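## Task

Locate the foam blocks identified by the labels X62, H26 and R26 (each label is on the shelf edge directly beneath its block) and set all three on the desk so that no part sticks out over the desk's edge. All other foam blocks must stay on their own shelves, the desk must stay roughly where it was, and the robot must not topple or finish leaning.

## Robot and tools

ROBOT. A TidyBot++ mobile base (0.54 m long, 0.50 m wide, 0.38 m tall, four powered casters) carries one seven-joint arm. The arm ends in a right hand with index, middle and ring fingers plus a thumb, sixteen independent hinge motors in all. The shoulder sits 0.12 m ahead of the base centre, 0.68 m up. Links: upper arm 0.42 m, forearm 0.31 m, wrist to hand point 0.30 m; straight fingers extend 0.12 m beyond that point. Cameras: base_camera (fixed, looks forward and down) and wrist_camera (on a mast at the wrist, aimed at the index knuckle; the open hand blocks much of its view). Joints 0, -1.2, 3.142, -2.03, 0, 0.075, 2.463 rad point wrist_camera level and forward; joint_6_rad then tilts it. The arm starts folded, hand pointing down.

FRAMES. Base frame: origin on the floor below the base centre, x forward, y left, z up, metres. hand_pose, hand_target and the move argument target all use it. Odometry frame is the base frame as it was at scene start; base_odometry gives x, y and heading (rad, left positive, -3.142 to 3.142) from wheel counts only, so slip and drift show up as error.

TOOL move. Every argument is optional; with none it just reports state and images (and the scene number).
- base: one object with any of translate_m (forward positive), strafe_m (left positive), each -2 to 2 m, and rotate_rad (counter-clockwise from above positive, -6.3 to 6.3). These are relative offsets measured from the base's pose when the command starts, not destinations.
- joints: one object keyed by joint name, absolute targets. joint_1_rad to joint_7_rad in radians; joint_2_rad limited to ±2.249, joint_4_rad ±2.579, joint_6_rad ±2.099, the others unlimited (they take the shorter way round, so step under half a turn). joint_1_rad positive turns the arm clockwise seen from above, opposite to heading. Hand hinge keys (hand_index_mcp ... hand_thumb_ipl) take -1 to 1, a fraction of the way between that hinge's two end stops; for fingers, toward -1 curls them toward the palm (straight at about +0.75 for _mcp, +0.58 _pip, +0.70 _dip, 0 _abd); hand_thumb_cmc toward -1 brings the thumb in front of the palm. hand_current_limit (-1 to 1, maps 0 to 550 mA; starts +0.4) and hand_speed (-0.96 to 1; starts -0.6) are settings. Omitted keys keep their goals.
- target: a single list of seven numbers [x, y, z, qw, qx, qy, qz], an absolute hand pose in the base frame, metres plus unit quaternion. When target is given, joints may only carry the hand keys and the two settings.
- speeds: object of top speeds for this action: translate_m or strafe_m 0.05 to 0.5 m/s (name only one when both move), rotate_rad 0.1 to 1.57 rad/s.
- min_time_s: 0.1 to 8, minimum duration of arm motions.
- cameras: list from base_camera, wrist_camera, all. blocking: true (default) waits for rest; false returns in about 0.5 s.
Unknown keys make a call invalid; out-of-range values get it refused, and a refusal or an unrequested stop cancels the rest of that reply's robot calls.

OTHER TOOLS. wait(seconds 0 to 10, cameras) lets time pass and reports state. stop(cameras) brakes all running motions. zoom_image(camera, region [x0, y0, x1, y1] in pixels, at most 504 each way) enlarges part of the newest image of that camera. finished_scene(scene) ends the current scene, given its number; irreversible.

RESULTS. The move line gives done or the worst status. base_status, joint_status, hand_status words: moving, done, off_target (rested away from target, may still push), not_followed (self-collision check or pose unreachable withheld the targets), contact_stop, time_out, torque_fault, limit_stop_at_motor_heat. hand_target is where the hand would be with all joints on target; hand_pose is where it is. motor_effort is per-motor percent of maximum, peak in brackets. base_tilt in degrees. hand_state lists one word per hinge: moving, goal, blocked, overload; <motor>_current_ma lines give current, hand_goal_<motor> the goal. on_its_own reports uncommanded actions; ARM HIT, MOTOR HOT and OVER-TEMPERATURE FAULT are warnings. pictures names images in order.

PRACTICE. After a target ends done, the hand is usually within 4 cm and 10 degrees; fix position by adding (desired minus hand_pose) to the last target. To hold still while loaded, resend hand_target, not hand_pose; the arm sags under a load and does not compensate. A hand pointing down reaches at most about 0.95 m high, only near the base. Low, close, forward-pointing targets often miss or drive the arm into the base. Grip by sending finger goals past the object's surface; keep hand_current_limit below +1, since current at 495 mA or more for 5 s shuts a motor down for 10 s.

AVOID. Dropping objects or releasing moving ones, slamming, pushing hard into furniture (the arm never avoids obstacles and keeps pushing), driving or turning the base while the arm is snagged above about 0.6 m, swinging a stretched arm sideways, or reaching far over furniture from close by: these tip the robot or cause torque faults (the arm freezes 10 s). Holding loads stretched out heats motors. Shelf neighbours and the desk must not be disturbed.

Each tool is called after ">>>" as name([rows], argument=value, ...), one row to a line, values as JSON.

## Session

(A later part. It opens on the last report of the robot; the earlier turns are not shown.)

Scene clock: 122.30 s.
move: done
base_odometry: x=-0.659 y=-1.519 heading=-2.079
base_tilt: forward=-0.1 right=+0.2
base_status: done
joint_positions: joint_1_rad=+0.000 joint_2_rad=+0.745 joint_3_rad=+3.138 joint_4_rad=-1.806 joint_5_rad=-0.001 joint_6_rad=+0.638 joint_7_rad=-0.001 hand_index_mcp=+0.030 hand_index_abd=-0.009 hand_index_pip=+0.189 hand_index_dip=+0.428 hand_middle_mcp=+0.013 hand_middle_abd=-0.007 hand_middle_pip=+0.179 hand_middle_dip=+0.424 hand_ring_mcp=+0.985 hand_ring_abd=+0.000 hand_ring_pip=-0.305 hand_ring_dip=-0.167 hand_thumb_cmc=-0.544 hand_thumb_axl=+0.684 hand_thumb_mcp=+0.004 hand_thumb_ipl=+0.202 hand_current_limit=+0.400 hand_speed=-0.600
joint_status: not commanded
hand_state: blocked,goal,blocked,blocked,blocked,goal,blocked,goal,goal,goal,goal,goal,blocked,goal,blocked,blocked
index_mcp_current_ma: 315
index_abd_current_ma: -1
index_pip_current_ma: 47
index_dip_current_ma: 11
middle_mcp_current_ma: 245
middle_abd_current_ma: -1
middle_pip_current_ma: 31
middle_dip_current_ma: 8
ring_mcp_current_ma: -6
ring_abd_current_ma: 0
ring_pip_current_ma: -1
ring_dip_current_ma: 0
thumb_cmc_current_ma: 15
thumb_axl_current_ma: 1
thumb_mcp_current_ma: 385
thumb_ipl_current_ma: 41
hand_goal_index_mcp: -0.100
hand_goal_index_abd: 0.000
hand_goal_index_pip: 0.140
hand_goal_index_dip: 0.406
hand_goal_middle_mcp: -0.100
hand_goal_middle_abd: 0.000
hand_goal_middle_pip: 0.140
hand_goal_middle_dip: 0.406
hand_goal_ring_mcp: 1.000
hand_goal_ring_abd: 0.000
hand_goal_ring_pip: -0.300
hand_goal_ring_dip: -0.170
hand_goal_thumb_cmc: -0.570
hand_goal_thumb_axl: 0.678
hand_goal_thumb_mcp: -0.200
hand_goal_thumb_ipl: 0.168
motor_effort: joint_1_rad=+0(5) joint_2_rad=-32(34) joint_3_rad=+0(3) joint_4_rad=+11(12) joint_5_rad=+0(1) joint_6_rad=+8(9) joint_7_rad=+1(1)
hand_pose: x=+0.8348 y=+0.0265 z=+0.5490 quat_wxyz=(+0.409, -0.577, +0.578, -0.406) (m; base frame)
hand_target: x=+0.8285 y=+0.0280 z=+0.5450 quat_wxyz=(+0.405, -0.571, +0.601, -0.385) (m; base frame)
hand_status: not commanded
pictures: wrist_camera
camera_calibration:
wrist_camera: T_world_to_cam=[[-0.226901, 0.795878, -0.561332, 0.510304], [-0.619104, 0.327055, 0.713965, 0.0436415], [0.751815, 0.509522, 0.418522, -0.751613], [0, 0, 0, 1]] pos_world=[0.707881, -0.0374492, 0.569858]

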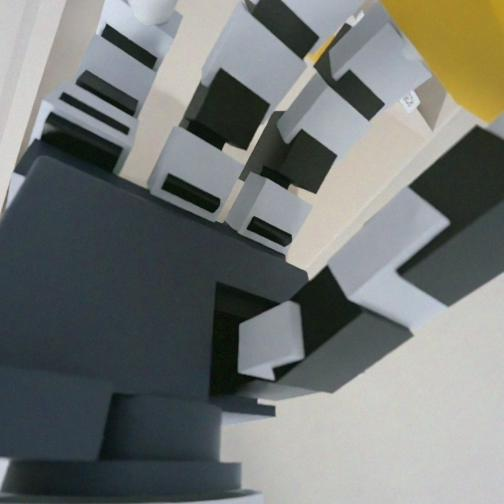

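>>> move(base={"translate_m":-1.42,"strafe_m":0.214,"rotate_rad":2.838}, speeds={"rotate_rad":0.9}, joints={"joint_2_rad":0.29,"joint_4_rad":-1.304,"joint_6_rad":-0.16}, min_time_s=2, cameras=["all"])

Scene clock: 127.43 s.
move: done
base_odometry: x=+0.219 y=-0.382 heading=+0.759
base_tilt: forward=-0.1 right=+0.2
base_status: done
joint_positions: joint_1_rad=-0.008 joint_2_rad=+0.295 joint_3_rad=+3.137 joint_4_rad=-1.326 joint_5_rad=-0.001 joint_6_rad=-0.097 joint_7_rad=-0.001 hand_index_mcp=+0.030 hand_index_abd=-0.009 hand_index_pip=+0.189 hand_index_dip=+0.428 hand_middle_mcp=+0.013 hand_middle_abd=-0.008 hand_middle_pip=+0.179 hand_middle_dip=+0.424 hand_ring_mcp=+0.985 hand_ring_abd=+0.000 hand_ring_pip=-0.305 hand_ring_dip=-0.167 hand_thumb_cmc=-0.544 hand_thumb_axl=+0.684 hand_thumb_mcp=+0.004 hand_thumb_ipl=+0.202 hand_current_limit=+0.400 hand_speed=-0.600
joint_status: all done
hand_state: blocked,goal,blocked,blocked,blocked,goal,blocked,goal,goal,goal,goal,goal,blocked,goal,blocked,blocked
index_mcp_current_ma: 314
index_abd_current_ma: -2
index_pip_current_ma: 47
index_dip_current_ma: 11
middle_mcp_current_ma: 243
middle_abd_current_ma: -1
middle_pip_current_ma: 31
middle_dip_current_ma: 8
ring_mcp_current_ma: -6
ring_abd_current_ma: 0
ring_pip_current_ma: -1
ring_dip_current_ma: 0
thumb_cmc_current_ma: 15
thumb_axl_current_ma: 1
thumb_mcp_current_ma: 385
thumb_ipl_current_ma: 41
hand_goal_index_mcp: -0.100
hand_goal_index_abd: 0.000
hand_goal_index_pip: 0.140
hand_goal_index_dip: 0.406
hand_goal_middle_mcp: -0.100
hand_goal_middle_abd: 0.000
hand_goal_middle_pip: 0.140
hand_goal_middle_dip: 0.406
hand_goal_ring_mcp: 1.000
hand_goal_ring_abd: 0.000
hand_goal_ring_pip: -0.300
hand_goal_ring_dip: -0.170
hand_goal_thumb_cmc: -0.570
hand_goal_thumb_axl: 0.678
hand_goal_thumb_mcp: -0.200
hand_goal_thumb_ipl: 0.168
motor_effort: joint_1_rad=+0(5) joint_2_rad=-26(36) joint_3_rad=+0(4) joint_4_rad=+17(17) joint_5_rad=+0(1) joint_6_rad=+9(10) joint_7_rad=+0(1)
hand_pose: x=+0.8407 y=+0.0328 z=+0.9401 quat_wxyz=(+0.466, -0.538, +0.533, -0.458) (m; base frame)
hand_target: x=+0.8348 y=+0.0280 z=+0.9404 quat_wxyz=(+0.463, -0.530, +0.557, -0.441) (m; base frame)
hand_status: not commanded
pictures: base_camera, wrist_camera
camera_calibration:
wrist_camera: T_world_to_cam=[[-0.121824, 0.794669, -0.594694, 0.669269], [-0.748357, 0.32005, 0.580974, -0.000080553], [0.652013, 0.51582, 0.555706, -0.968276], [0, 0, 0, 1]] pos_world=[0.712801, -0.0323653, 0.936134]

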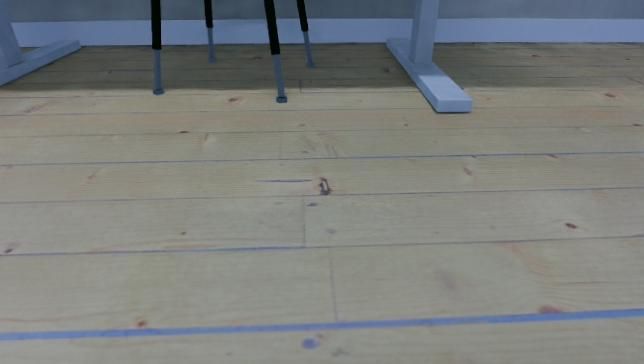

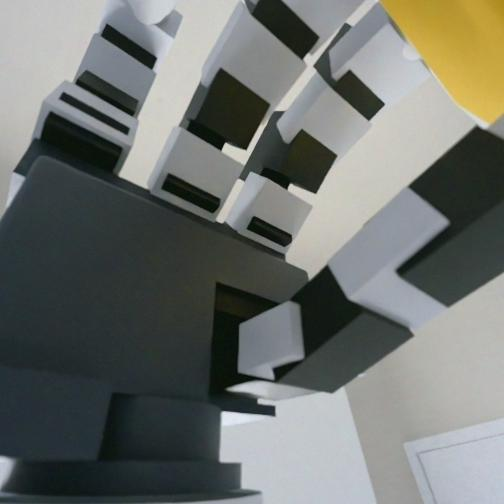

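>>> move(base={"translate_m":0.437}, speeds={"translate_m":0.35}, cameras=[])

>>> move(joints={"joint_2_rad":0.41,"joint_4_rad":-1.40,"joint_6_rad":0.015}, min_time_s=1.2, cameras=["base_camera"])

>>> move(joints={"joint_2_rad":0.435,"joint_4_rad":-1.42,"joint_6_rad":0.035}, min_time_s=0.5, cameras=[])

Scene clock: 139.37 s.
move: done
base_odometry: x=+0.537 y=-0.081 heading=+0.760
base_tilt: forward=-0.1 right=+0.2
base_status: done
joint_positions: joint_1_rad=-0.008 joint_2_rad=+0.290 joint_3_rad=+3.137 joint_4_rad=-1.326 joint_5_rad=-0.001 joint_6_rad=-0.100 joint_7_rad=-0.001 hand_index_mcp=+0.029 hand_index_abd=-0.009 hand_index_pip=+0.189 hand_index_dip=+0.429 hand_middle_mcp=+0.012 hand_middle_abd=-0.008 hand_middle_pip=+0.179 hand_middle_dip=+0.424 hand_ring_mcp=+0.985 hand_ring_abd=+0.000 hand_ring_pip=-0.305 hand_ring_dip=-0.167 hand_thumb_cmc=-0.544 hand_thumb_axl=+0.684 hand_thumb_mcp=+0.004 hand_thumb_ipl=+0.203 hand_current_limit=+0.400 hand_speed=-0.600
joint_status: not commanded
hand_state: blocked,goal,blocked,blocked,blocked,goal,blocked,goal,goal,goal,goal,goal,blocked,goal,blocked,blocked
index_mcp_current_ma: 311
index_abd_current_ma: -2
index_pip_current_ma: 48
index_dip_current_ma: 11
middle_mcp_current_ma: 240
middle_abd_current_ma: -1
middle_pip_current_ma: 31
middle_dip_current_ma: 8
ring_mcp_current_ma: -6
ring_abd_current_ma: 0
ring_pip_current_ma: -1
ring_dip_current_ma: 0
thumb_cmc_current_ma: 15
thumb_axl_current_ma: 1
thumb_mcp_current_ma: 385
thumb_ipl_current_ma: 43
hand_goal_index_mcp: -0.100
hand_goal_index_abd: 0.000
hand_goal_index_pip: 0.140
hand_goal_index_dip: 0.406
hand_goal_middle_mcp: -0.100
hand_goal_middle_abd: 0.000
hand_goal_middle_pip: 0.140
hand_goal_middle_dip: 0.406
hand_goal_ring_mcp: 1.000
hand_goal_ring_abd: 0.000
hand_goal_ring_pip: -0.300
hand_goal_ring_dip: -0.170
hand_goal_thumb_cmc: -0.570
hand_goal_thumb_axl: 0.678
hand_goal_thumb_mcp: -0.200
hand_goal_thumb_ipl: 0.168
motor_effort: joint_1_rad=+0(1) joint_2_rad=-26(30) joint_3_rad=+0(1) joint_4_rad=+17(18) joint_5_rad=+0(1) joint_6_rad=+9(10) joint_7_rad=-1(1)
hand_pose: x=+0.8390 y=+0.0328 z=+0.9433 quat_wxyz=(+0.466, -0.537, +0.533, -0.459) (m; base frame)
hand_target: x=+0.8348 y=+0.0280 z=+0.9404 quat_wxyz=(+0.463, -0.530, +0.557, -0.441) (m; base frame)
hand_status: not commanded
pictures: none
No camera images: "cameras" was empty.

Scene clock: 141.10 s.
move: done
base_odometry: x=+0.537 y=-0.082 heading=+0.760
base_tilt: forward=-0.1 right=+0.2
base_status: not commanded
joint_positions: joint_1_rad=-0.008 joint_2_rad=+0.370 joint_3_rad=+3.137 joint_4_rad=-1.380 joint_5_rad=-0.001 joint_6_rad=-0.034 joint_7_rad=-0.002 hand_index_mcp=+0.024 hand_index_abd=-0.010 hand_index_pip=+0.192 hand_index_dip=+0.430 hand_middle_mcp=+0.006 hand_middle_abd=-0.008 hand_middle_pip=+0.180 hand_middle_dip=+0.425 hand_ring_mcp=+0.985 hand_ring_abd=+0.000 hand_ring_pip=-0.305 hand_ring_dip=-0.167 hand_thumb_cmc=-0.542 hand_thumb_axl=+0.684 hand_thumb_mcp=+0.004 hand_thumb_ipl=+0.206 hand_current_limit=+0.400 hand_speed=-0.600
joint_status: all done
hand_state: blocked,goal,blocked,blocked,blocked,goal,blocked,goal,goal,goal,goal,goal,blocked,goal,blocked,blocked
index_mcp_current_ma: 287
index_abd_current_ma: -2
index_pip_current_ma: 52
index_dip_current_ma: 13
middle_mcp_current_ma: 217
middle_abd_current_ma: -1
middle_pip_current_ma: 33
middle_dip_current_ma: 8
ring_mcp_current_ma: -6
ring_abd_current_ma: 0
ring_pip_current_ma: -1
ring_dip_current_ma: 0
thumb_cmc_current_ma: 17
thumb_axl_current_ma: 1
thumb_mcp_current_ma: 385
thumb_ipl_current_ma: 51
hand_goal_index_mcp: -0.100
hand_goal_index_abd: 0.000
hand_goal_index_pip: 0.140
hand_goal_index_dip: 0.406
hand_goal_middle_mcp: -0.100
hand_goal_middle_abd: 0.000
hand_goal_middle_pip: 0.140
hand_goal_middle_dip: 0.406
hand_goal_ring_mcp: 1.000
hand_goal_ring_abd: 0.000
hand_goal_ring_pip: -0.300
hand_goal_ring_dip: -0.170
hand_goal_thumb_cmc: -0.570
hand_goal_thumb_axl: 0.678
hand_goal_thumb_mcp: -0.200
hand_goal_thumb_ipl: 0.168
motor_effort: joint_1_rad=+0(1) joint_2_rad=-27(29) joint_3_rad=+0(1) joint_4_rad=+16(18) joint_5_rad=+0(1) joint_6_rad=+8(10) joint_7_rad=+0(1)
hand_pose: x=+0.8565 y=+0.0330 z=+0.8712 quat_wxyz=(+0.448, -0.553, +0.548, -0.440) (m; base frame)
hand_target: x=+0.8674 y=+0.0280 z=+0.8445 quat_wxyz=(+0.452, -0.539, +0.566, -0.430) (m; base frame)
hand_status: not commanded
pictures: base_camera

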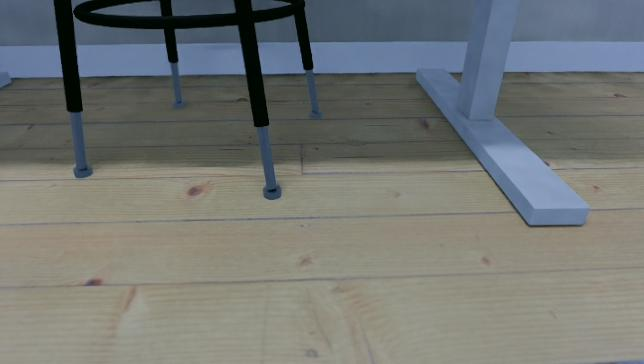

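Scene clock: 141.90 s.
move: done
base_odometry: x=+0.537 y=-0.082 heading=+0.760
base_tilt: forward=-0.1 right=+0.2
base_status: not commanded
joint_positions: joint_1_rad=-0.008 joint_2_rad=+0.372 joint_3_rad=+3.137 joint_4_rad=-1.388 joint_5_rad=-0.001 joint_6_rad=-0.013 joint_7_rad=-0.003 hand_index_mcp=+0.023 hand_index_abd=-0.010 hand_index_pip=+0.192 hand_index_dip=+0.430 hand_middle_mcp=+0.005 hand_middle_abd=-0.008 hand_middle_pip=+0.180 hand_middle_dip=+0.425 hand_ring_mcp=+0.985 hand_ring_abd=+0.000 hand_ring_pip=-0.305 hand_ring_dip=-0.167 hand_thumb_cmc=-0.542 hand_thumb_axl=+0.684 hand_thumb_mcp=+0.004 hand_thumb_ipl=+0.206 hand_current_limit=+0.400 hand_speed=-0.600
joint_status: all done
hand_state: blocked,goal,blocked,blocked,blocked,goal,blocked,goal,goal,goal,goal,goal,blocked,goal,blocked,blocked
index_mcp_current_ma: 286
index_abd_current_ma: -2
index_pip_current_ma: 52
index_dip_current_ma: 13
middle_mcp_current_ma: 215
middle_abd_current_ma: -1
middle_pip_current_ma: 33
middle_dip_current_ma: 8
ring_mcp_current_ma: -6
ring_abd_current_ma: 0
ring_pip_current_ma: -1
ring_dip_current_ma: 0
thumb_cmc_current_ma: 17
thumb_axl_current_ma: 1
thumb_mcp_current_ma: 385
thumb_ipl_current_ma: 51
hand_goal_index_mcp: -0.100
hand_goal_index_abd: 0.000
hand_goal_index_pip: 0.140
hand_goal_index_dip: 0.406
hand_goal_middle_mcp: -0.100
hand_goal_middle_abd: 0.000
hand_goal_middle_pip: 0.140
hand_goal_middle_dip: 0.406
hand_goal_ring_mcp: 1.000
hand_goal_ring_abd: 0.000
hand_goal_ring_pip: -0.300
hand_goal_ring_dip: -0.170
hand_goal_thumb_cmc: -0.570
hand_goal_thumb_axl: 0.678
hand_goal_thumb_mcp: -0.200
hand_goal_thumb_ipl: 0.168
motor_effort: joint_1_rad=+0(1) joint_2_rad=-24(28) joint_3_rad=+0(1) joint_4_rad=+15(17) joint_5_rad=+1(1) joint_6_rad=+7(9) joint_7_rad=+0(1)
hand_pose: x=+0.8586 y=+0.0331 z=+0.8713 quat_wxyz=(+0.451, -0.550, +0.546, -0.443) (m; base frame)
hand_target: x=+0.8696 y=+0.0280 z=+0.8197 quat_wxyz=(+0.445, -0.544, +0.572, -0.423) (m; base frame)
hand_status: not commanded
pictures: none
No camera images: "cameras" was empty.

>>> move(joints={"joint_2_rad":0.385,"joint_4_rad":-1.405,"joint_6_rad":0.02}, min_time_s=0.4, cameras=[])

>>> move(joints={"hand_index_mcp":0.22,"hand_middle_mcp":0.22,"hand_thumb_mcp":0.1}, cameras=[])

>>> move(joints={"hand_index_mcp":0.6,"hand_middle_mcp":0.6,"hand_thumb_mcp":0.226,"hand_speed":0.0}, cameras=["wrist_camera"])

>>> move(joints={"joint_2_rad":0.25,"joint_4_rad":-1.30,"joint_6_rad":-0.16}, min_time_s=0.6, cameras=[])

Scene clock: 143.27 s.
move: done
base_odometry: x=+0.537 y=-0.082 heading=+0.760
base_tilt: forward=-0.1 right=+0.3
base_status: not commanded
joint_positions: joint_1_rad=-0.008 joint_2_rad=+0.371 joint_3_rad=+3.137 joint_4_rad=-1.388 joint_5_rad=-0.001 joint_6_rad=-0.013 joint_7_rad=-0.003 hand_index_mcp=+0.023 hand_index_abd=-0.010 hand_index_pip=+0.192 hand_index_dip=+0.430 hand_middle_mcp=+0.005 hand_middle_abd=-0.008 hand_middle_pip=+0.181 hand_middle_dip=+0.425 hand_ring_mcp=+0.985 hand_ring_abd=+0.000 hand_ring_pip=-0.305 hand_ring_dip=-0.167 hand_thumb_cmc=-0.542 hand_thumb_axl=+0.684 hand_thumb_mcp=+0.004 hand_thumb_ipl=+0.206 hand_current_limit=+0.400 hand_speed=-0.600
joint_status: all done
hand_state: blocked,goal,blocked,blocked,blocked,goal,blocked,goal,goal,goal,goal,goal,blocked,goal,blocked,blocked
index_mcp_current_ma: 286
index_abd_current_ma: -2
index_pip_current_ma: 53
index_dip_current_ma: 13
middle_mcp_current_ma: 215
middle_abd_current_ma: -1
middle_pip_current_ma: 34
middle_dip_current_ma: 8
ring_mcp_current_ma: -6
ring_abd_current_ma: 0
ring_pip_current_ma: -1
ring_dip_current_ma: 0
thumb_cmc_current_ma: 17
thumb_axl_current_ma: 1
thumb_mcp_current_ma: 385
thumb_ipl_current_ma: 51
hand_goal_index_mcp: -0.100
hand_goal_index_abd: 0.000
hand_goal_index_pip: 0.140
hand_goal_index_dip: 0.406
hand_goal_middle_mcp: -0.100
hand_goal_middle_abd: 0.000
hand_goal_middle_pip: 0.140
hand_goal_middle_dip: 0.406
hand_goal_ring_mcp: 1.000
hand_goal_ring_abd: 0.000
hand_goal_ring_pip: -0.300
hand_goal_ring_dip: -0.170
hand_goal_thumb_cmc: -0.570
hand_goal_thumb_axl: 0.678
hand_goal_thumb_mcp: -0.200
hand_goal_thumb_ipl: 0.168
motor_effort: joint_1_rad=+0(1) joint_2_rad=-26(28) joint_3_rad=+0(0) joint_4_rad=+15(17) joint_5_rad=+1(1) joint_6_rad=+8(10) joint_7_rad=+0(1)
hand_pose: x=+0.8583 y=+0.0331 z=+0.8719 quat_wxyz=(+0.451, -0.549, +0.546, -0.443) (m; base frame)
hand_target: x=+0.8628 y=+0.0280 z=+0.8617 quat_wxyz=(+0.459, -0.533, +0.561, -0.437) (m; base frame)
hand_status: not commanded
pictures: none
No camera images: "cameras" was empty.

Scene clock: 143.93 s.
move: done
base_odometry: x=+0.537 y=-0.082 heading=+0.760
base_tilt: forward=-0.1 right=+0.2
base_status: not commanded
joint_positions: joint_1_rad=-0.008 joint_2_rad=+0.371 joint_3_rad=+3.137 joint_4_rad=-1.389 joint_5_rad=-0.001 joint_6_rad=-0.013 joint_7_rad=-0.003 hand_index_mcp=+0.207 hand_index_abd=-0.003 hand_index_pip=+0.142 hand_index_dip=+0.409 hand_middle_mcp=+0.205 hand_middle_abd=-0.003 hand_middle_pip=+0.142 hand_middle_dip=+0.409 hand_ring_mcp=+0.985 hand_ring_abd=+0.000 hand_ring_pip=-0.305 hand_ring_dip=-0.167 hand_thumb_cmc=-0.568 hand_thumb_axl=+0.680 hand_thumb_mcp=+0.098 hand_thumb_ipl=+0.170 hand_current_limit=+0.400 hand_speed=-0.600
joint_status: all done
hand_state: goal,goal,goal,goal,goal,goal,goal,goal,goal,goal,goal,goal,goal,goal,goal,goal
index_mcp_current_ma: -5
index_abd_current_ma: 0
index_pip_current_ma: 0
index_dip_current_ma: 0
middle_mcp_current_ma: -6
middle_abd_current_ma: 0
middle_pip_current_ma: 0
middle_dip_current_ma: 0
ring_mcp_current_ma: -6
ring_abd_current_ma: 0
ring_pip_current_ma: -1
ring_dip_current_ma: 0
thumb_cmc_current_ma: 0
thumb_axl_current_ma: 0
thumb_mcp_current_ma: 0
thumb_ipl_current_ma: 0
hand_goal_index_mcp: 0.220
hand_goal_index_abd: 0.000
hand_goal_index_pip: 0.140
hand_goal_index_dip: 0.406
hand_goal_middle_mcp: 0.220
hand_goal_middle_abd: 0.000
hand_goal_middle_pip: 0.140
hand_goal_middle_dip: 0.406
hand_goal_ring_mcp: 1.000
hand_goal_ring_abd: 0.000
hand_goal_ring_pip: -0.300
hand_goal_ring_dip: -0.170
hand_goal_thumb_cmc: -0.570
hand_goal_thumb_axl: 0.678
hand_goal_thumb_mcp: 0.100
hand_goal_thumb_ipl: 0.168
motor_effort: joint_1_rad=+0(1) joint_2_rad=-27(29) joint_3_rad=+0(1) joint_4_rad=+16(17) joint_5_rad=+1(1) joint_6_rad=+8(9) joint_7_rad=+0(1)
hand_pose: x=+0.8582 y=+0.0331 z=+0.8715 quat_wxyz=(+0.451, -0.550, +0.546, -0.443) (m; base frame)
hand_target: x=+0.8628 y=+0.0280 z=+0.8617 quat_wxyz=(+0.459, -0.533, +0.561, -0.437) (m; base frame)
hand_status: not commanded
pictures: none
No camera images: "cameras" was empty.

Scene clock: 144.50 s.
move: off_target
base_odometry: x=+0.537 y=-0.082 heading=+0.760
base_tilt: forward=-0.1 right=+0.2
base_status: not commanded
joint_positions: joint_1_rad=-0.008 joint_2_rad=+0.371 joint_3_rad=+3.137 joint_4_rad=-1.389 joint_5_rad=-0.001 joint_6_rad=-0.013 joint_7_rad=-0.003 hand_index_mcp=+0.582 hand_index_abd=-0.003 hand_index_pip=+0.141 hand_index_dip=+0.409 hand_middle_mcp=+0.580 hand_middle_abd=-0.003 hand_middle_pip=+0.141 hand_middle_dip=+0.408 hand_ring_mcp=+0.985 hand_ring_abd=+0.000 hand_ring_pip=-0.305 hand_ring_dip=-0.167 hand_thumb_cmc=-0.568 hand_thumb_axl=+0.680 hand_thumb_mcp=+0.222 hand_thumb_ipl=+0.170 hand_current_limit=+0.400 hand_speed=+0.000
joint_status: hand_middle_mcp off_target (ended at +0.580, target +0.600); the others done
hand_state: goal,goal,goal,goal,blocked,goal,goal,goal,goal,goal,goal,goal,goal,goal,goal,goal
index_mcp_current_ma: -8
index_abd_current_ma: 0
index_pip_current_ma: 0
index_dip_current_ma: 0
middle_mcp_current_ma: -10
middle_abd_current_ma: 0
middle_pip_current_ma: 0
middle_dip_current_ma: 0
ring_mcp_current_ma: -6
ring_abd_current_ma: 0
ring_pip_current_ma: -1
ring_dip_current_ma: 0
thumb_cmc_current_ma: 0
thumb_axl_current_ma: 0
thumb_mcp_current_ma: -1
thumb_ipl_current_ma: 0
hand_goal_index_mcp: 0.600
hand_goal_index_abd: 0.000
hand_goal_index_pip: 0.140
hand_goal_index_dip: 0.406
hand_goal_middle_mcp: 0.600
hand_goal_middle_abd: 0.000
hand_goal_middle_pip: 0.140
hand_goal_middle_dip: 0.406
hand_goal_ring_mcp: 1.000
hand_goal_ring_abd: 0.000
hand_goal_ring_pip: -0.300
hand_goal_ring_dip: -0.170
hand_goal_thumb_cmc: -0.570
hand_goal_thumb_axl: 0.678
hand_goal_thumb_mcp: 0.226
hand_goal_thumb_ipl: 0.168
motor_effort: joint_1_rad=+1(1) joint_2_rad=-28(28) joint_3_rad=+0(0) joint_4_rad=+17(17) joint_5_rad=+0(1) joint_6_rad=+9(10) joint_7_rad=+1(1)
hand_pose: x=+0.8582 y=+0.0331 z=+0.8714 quat_wxyz=(+0.451, -0.550, +0.546, -0.443) (m; base frame)
hand_target: x=+0.8628 y=+0.0280 z=+0.8617 quat_wxyz=(+0.459, -0.533, +0.561, -0.437) (m; base frame)
hand_status: not commanded
pictures: wrist_camera
camera_calibration:
wrist_camera: T_world_to_cam=[[-0.153526, 0.795521, -0.586153, 0.649965], [-0.715648, 0.319519, 0.621092, -0.0101777], [0.681379, 0.514833, 0.520259, -0.935923], [0, 0, 0, 1]] pos_world=[0.730221, -0.0319652, 0.874223]

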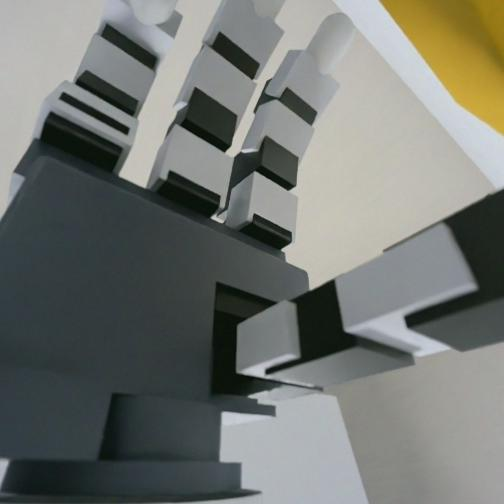

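Scene clock: 145.83 s.
move: done
base_odometry: x=+0.537 y=-0.082 heading=+0.760
base_tilt: forward=-0.1 right=+0.2
base_status: not commanded
joint_positions: joint_1_rad=-0.008 joint_2_rad=+0.245 joint_3_rad=+3.137 joint_4_rad=-1.317 joint_5_rad=-0.001 joint_6_rad=-0.102 joint_7_rad=-0.003 hand_index_mcp=+0.583 hand_index_abd=-0.003 hand_index_pip=+0.141 hand_index_dip=+0.409 hand_middle_mcp=+0.580 hand_middle_abd=-0.003 hand_middle_pip=+0.141 hand_middle_dip=+0.408 hand_ring_mcp=+0.985 hand_ring_abd=+0.000 hand_ring_pip=-0.305 hand_ring_dip=-0.167 hand_thumb_cmc=-0.568 hand_thumb_axl=+0.680 hand_thumb_mcp=+0.223 hand_thumb_ipl=+0.170 hand_current_limit=+0.400 hand_speed=+0.000
joint_status: all done
hand_state: goal,goal,goal,goal,goal,goal,goal,goal,goal,goal,goal,goal,goal,goal,goal,goal
index_mcp_current_ma: -7
index_abd_current_ma: 0
index_pip_current_ma: 0
index_dip_current_ma: 0
middle_mcp_current_ma: -10
middle_abd_current_ma: 0
middle_pip_current_ma: 0
middle_dip_current_ma: 0
ring_mcp_current_ma: -6
ring_abd_current_ma: 0
ring_pip_current_ma: -1
ring_dip_current_ma: 0
thumb_cmc_current_ma: 0
thumb_axl_current_ma: 0
thumb_mcp_current_ma: 0
thumb_ipl_current_ma: 0
hand_goal_index_mcp: 0.600
hand_goal_index_abd: 0.000
hand_goal_index_pip: 0.140
hand_goal_index_dip: 0.406
hand_goal_middle_mcp: 0.600
hand_goal_middle_abd: 0.000
hand_goal_middle_pip: 0.140
hand_goal_middle_dip: 0.406
hand_goal_ring_mcp: 1.000
hand_goal_ring_abd: 0.000
hand_goal_ring_pip: -0.300
hand_goal_ring_dip: -0.170
hand_goal_thumb_cmc: -0.570
hand_goal_thumb_axl: 0.678
hand_goal_thumb_mcp: 0.226
hand_goal_thumb_ipl: 0.168
motor_effort: joint_1_rad=+0(1) joint_2_rad=-25(30) joint_3_rad=+0(0) joint_4_rad=+17(19) joint_5_rad=+0(1) joint_6_rad=+9(10) joint_7_rad=+0(1)
hand_pose: x=+0.8271 y=+0.0328 z=+0.9802 quat_wxyz=(+0.480, -0.525, +0.521, -0.472) (m; base frame)
hand_target: x=+0.8243 y=+0.0280 z=+0.9713 quat_wxyz=(+0.475, -0.520, +0.547, -0.452) (m; base frame)
hand_status: not commanded
pictures: none
No camera images: "cameras" was empty.

>>> move(base={"translate_m":-0.5}, joints={"hand_thumb_cmc":1.0,"hand_thumb_mcp":1.0,"hand_thumb_ipl":0.9}, cameras=[])

>>> move(base={"translate_m":-0.80,"strafe_m":0.356,"rotate_rad":-3.155}, speeds={"rotate_rad":1.2}, joints={"joint_2_rad":0.607,"joint_4_rad":-1.744,"joint_6_rad":0.867,"joint_7_rad":2.463}, min_time_s=2.5, cameras=["all"])

Scene clock: 149.30 s.
move: done
base_odometry: x=+0.174 y=-0.426 heading=+0.759
base_tilt: forward=-0.1 right=+0.2
base_status: done
joint_positions: joint_1_rad=-0.007 joint_2_rad=+0.237 joint_3_rad=+3.137 joint_4_rad=-1.317 joint_5_rad=-0.001 joint_6_rad=-0.103 joint_7_rad=-0.003 hand_index_mcp=+0.583 hand_index_abd=-0.002 hand_index_pip=+0.141 hand_index_dip=+0.408 hand_middle_mcp=+0.581 hand_middle_abd=-0.002 hand_middle_pip=+0.141 hand_middle_dip=+0.408 hand_ring_mcp=+0.985 hand_ring_abd=+0.000 hand_ring_pip=-0.305 hand_ring_dip=-0.167 hand_thumb_cmc=+0.990 hand_thumb_axl=+0.680 hand_thumb_mcp=+0.999 hand_thumb_ipl=+0.898 hand_current_limit=+0.400 hand_speed=+0.000
joint_status: all done
hand_state: goal,goal,goal,goal,goal,goal,goal,goal,goal,goal,goal,goal,goal,goal,goal,goal
index_mcp_current_ma: -7
index_abd_current_ma: 0
index_pip_current_ma: 0
index_dip_current_ma: 0
middle_mcp_current_ma: -10
middle_abd_current_ma: 0
middle_pip_current_ma: 0
middle_dip_current_ma: 0
ring_mcp_current_ma: -6
ring_abd_current_ma: 0
ring_pip_current_ma: -1
ring_dip_current_ma: 0
thumb_cmc_current_ma: -2
thumb_axl_current_ma: 0
thumb_mcp_current_ma: 0
thumb_ipl_current_ma: 0
hand_goal_index_mcp: 0.600
hand_goal_index_abd: 0.000
hand_goal_index_pip: 0.140
hand_goal_index_dip: 0.406
hand_goal_middle_mcp: 0.600
hand_goal_middle_abd: 0.000
hand_goal_middle_pip: 0.140
hand_goal_middle_dip: 0.406
hand_goal_ring_mcp: 1.000
hand_goal_ring_abd: 0.000
hand_goal_ring_pip: -0.300
hand_goal_ring_dip: -0.170
hand_goal_thumb_cmc: 1.000
hand_goal_thumb_axl: 0.678
hand_goal_thumb_mcp: 1.000
hand_goal_thumb_ipl: 0.900
motor_effort: joint_1_rad=+0(5) joint_2_rad=-24(30) joint_3_rad=+0(4) joint_4_rad=+17(18) joint_5_rad=+0(1) joint_6_rad=+9(10) joint_7_rad=+0(1)
hand_pose: x=+0.8247 y=+0.0325 z=+0.9857 quat_wxyz=(+0.482, -0.523, +0.519, -0.474) (m; base frame)
hand_target: x=+0.8243 y=+0.0280 z=+0.9713 quat_wxyz=(+0.475, -0.520, +0.547, -0.452) (m; base frame)
hand_status: not commanded
pictures: none
No camera images: "cameras" was empty.

Scene clock: 153.70 s.
move: done
base_odometry: x=-0.652 y=-0.718 heading=-2.396
base_tilt: forward=-0.1 right=+0.2
base_status: done
joint_positions: joint_1_rad=+0.009 joint_2_rad=+0.574 joint_3_rad=+3.146 joint_4_rad=-1.725 joint_5_rad=-0.001 joint_6_rad=+0.810 joint_7_rad=+2.412 hand_index_mcp=+0.605 hand_index_abd=+0.001 hand_index_pip=+0.141 hand_index_dip=+0.408 hand_middle_mcp=+0.606 hand_middle_abd=+0.001 hand_middle_pip=+0.141 hand_middle_dip=+0.408 hand_ring_mcp=+1.000 hand_ring_abd=+0.000 hand_ring_pip=-0.301 hand_ring_dip=-0.167 hand_thumb_cmc=+1.000 hand_thumb_axl=+0.678 hand_thumb_mcp=+0.998 hand_thumb_ipl=+0.898 hand_current_limit=+0.400 hand_speed=+0.000
joint_status: all done
hand_state: goal,goal,goal,goal,goal,goal,goal,goal,goal,goal,goal,goal,goal,goal,goal,goal
index_mcp_current_ma: 1
index_abd_current_ma: 0
index_pip_current_ma: 0
index_dip_current_ma: 0
middle_mcp_current_ma: 1
middle_abd_current_ma: 0
middle_pip_current_ma: 0
middle_dip_current_ma: 0
ring_mcp_current_ma: 0
ring_abd_current_ma: 0
ring_pip_current_ma: 0
ring_dip_current_ma: 0
thumb_cmc_current_ma: 0
thumb_axl_current_ma: 0
thumb_mcp_current_ma: 0
thumb_ipl_current_ma: 0
hand_goal_index_mcp: 0.600
hand_goal_index_abd: 0.000
hand_goal_index_pip: 0.140
hand_goal_index_dip: 0.406
hand_goal_middle_mcp: 0.600
hand_goal_middle_abd: 0.000
hand_goal_middle_pip: 0.140
hand_goal_middle_dip: 0.406
hand_goal_ring_mcp: 1.000
hand_goal_ring_abd: 0.000
hand_goal_ring_pip: -0.300
hand_goal_ring_dip: -0.170
hand_goal_thumb_cmc: 1.000
hand_goal_thumb_axl: 0.678
hand_goal_thumb_mcp: 1.000
hand_goal_thumb_ipl: 0.900
motor_effort: joint_1_rad=+0(5) joint_2_rad=-30(33) joint_3_rad=+0(3) joint_4_rad=+13(18) joint_5_rad=+0(2) joint_6_rad=+9(10) joint_7_rad=+1(1)
hand_pose: x=+0.8777 y=-0.0816 z=+0.8981 quat_wxyz=(-0.305, -0.620, -0.273, -0.669) (m; base frame)
hand_target: x=+0.8782 y=-0.0699 z=+0.8842 quat_wxyz=(-0.318, -0.610, -0.292, -0.665) (m; base frame)
hand_status: not commanded
pictures: base_camera, wrist_camera
camera_calibration:
wrist_camera: T_world_to_cam=[[-0.0301653, -0.996662, -0.0758552, 0.0471071], [-0.772451, 0.0714078, -0.631048, 1.17804], [0.634358, 0.0395587, -0.772027, 0.25903], [0, 0, 0, 1]] pos_world=[0.747084, -0.0474185, 0.946953]

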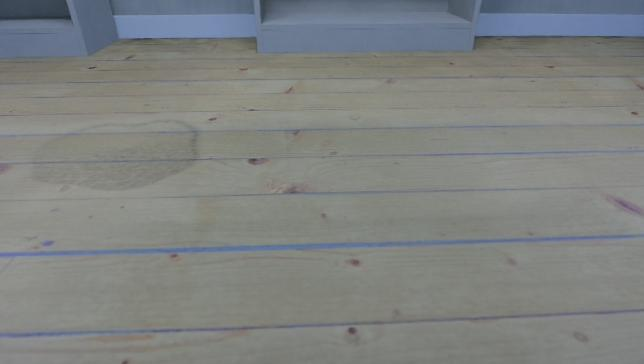

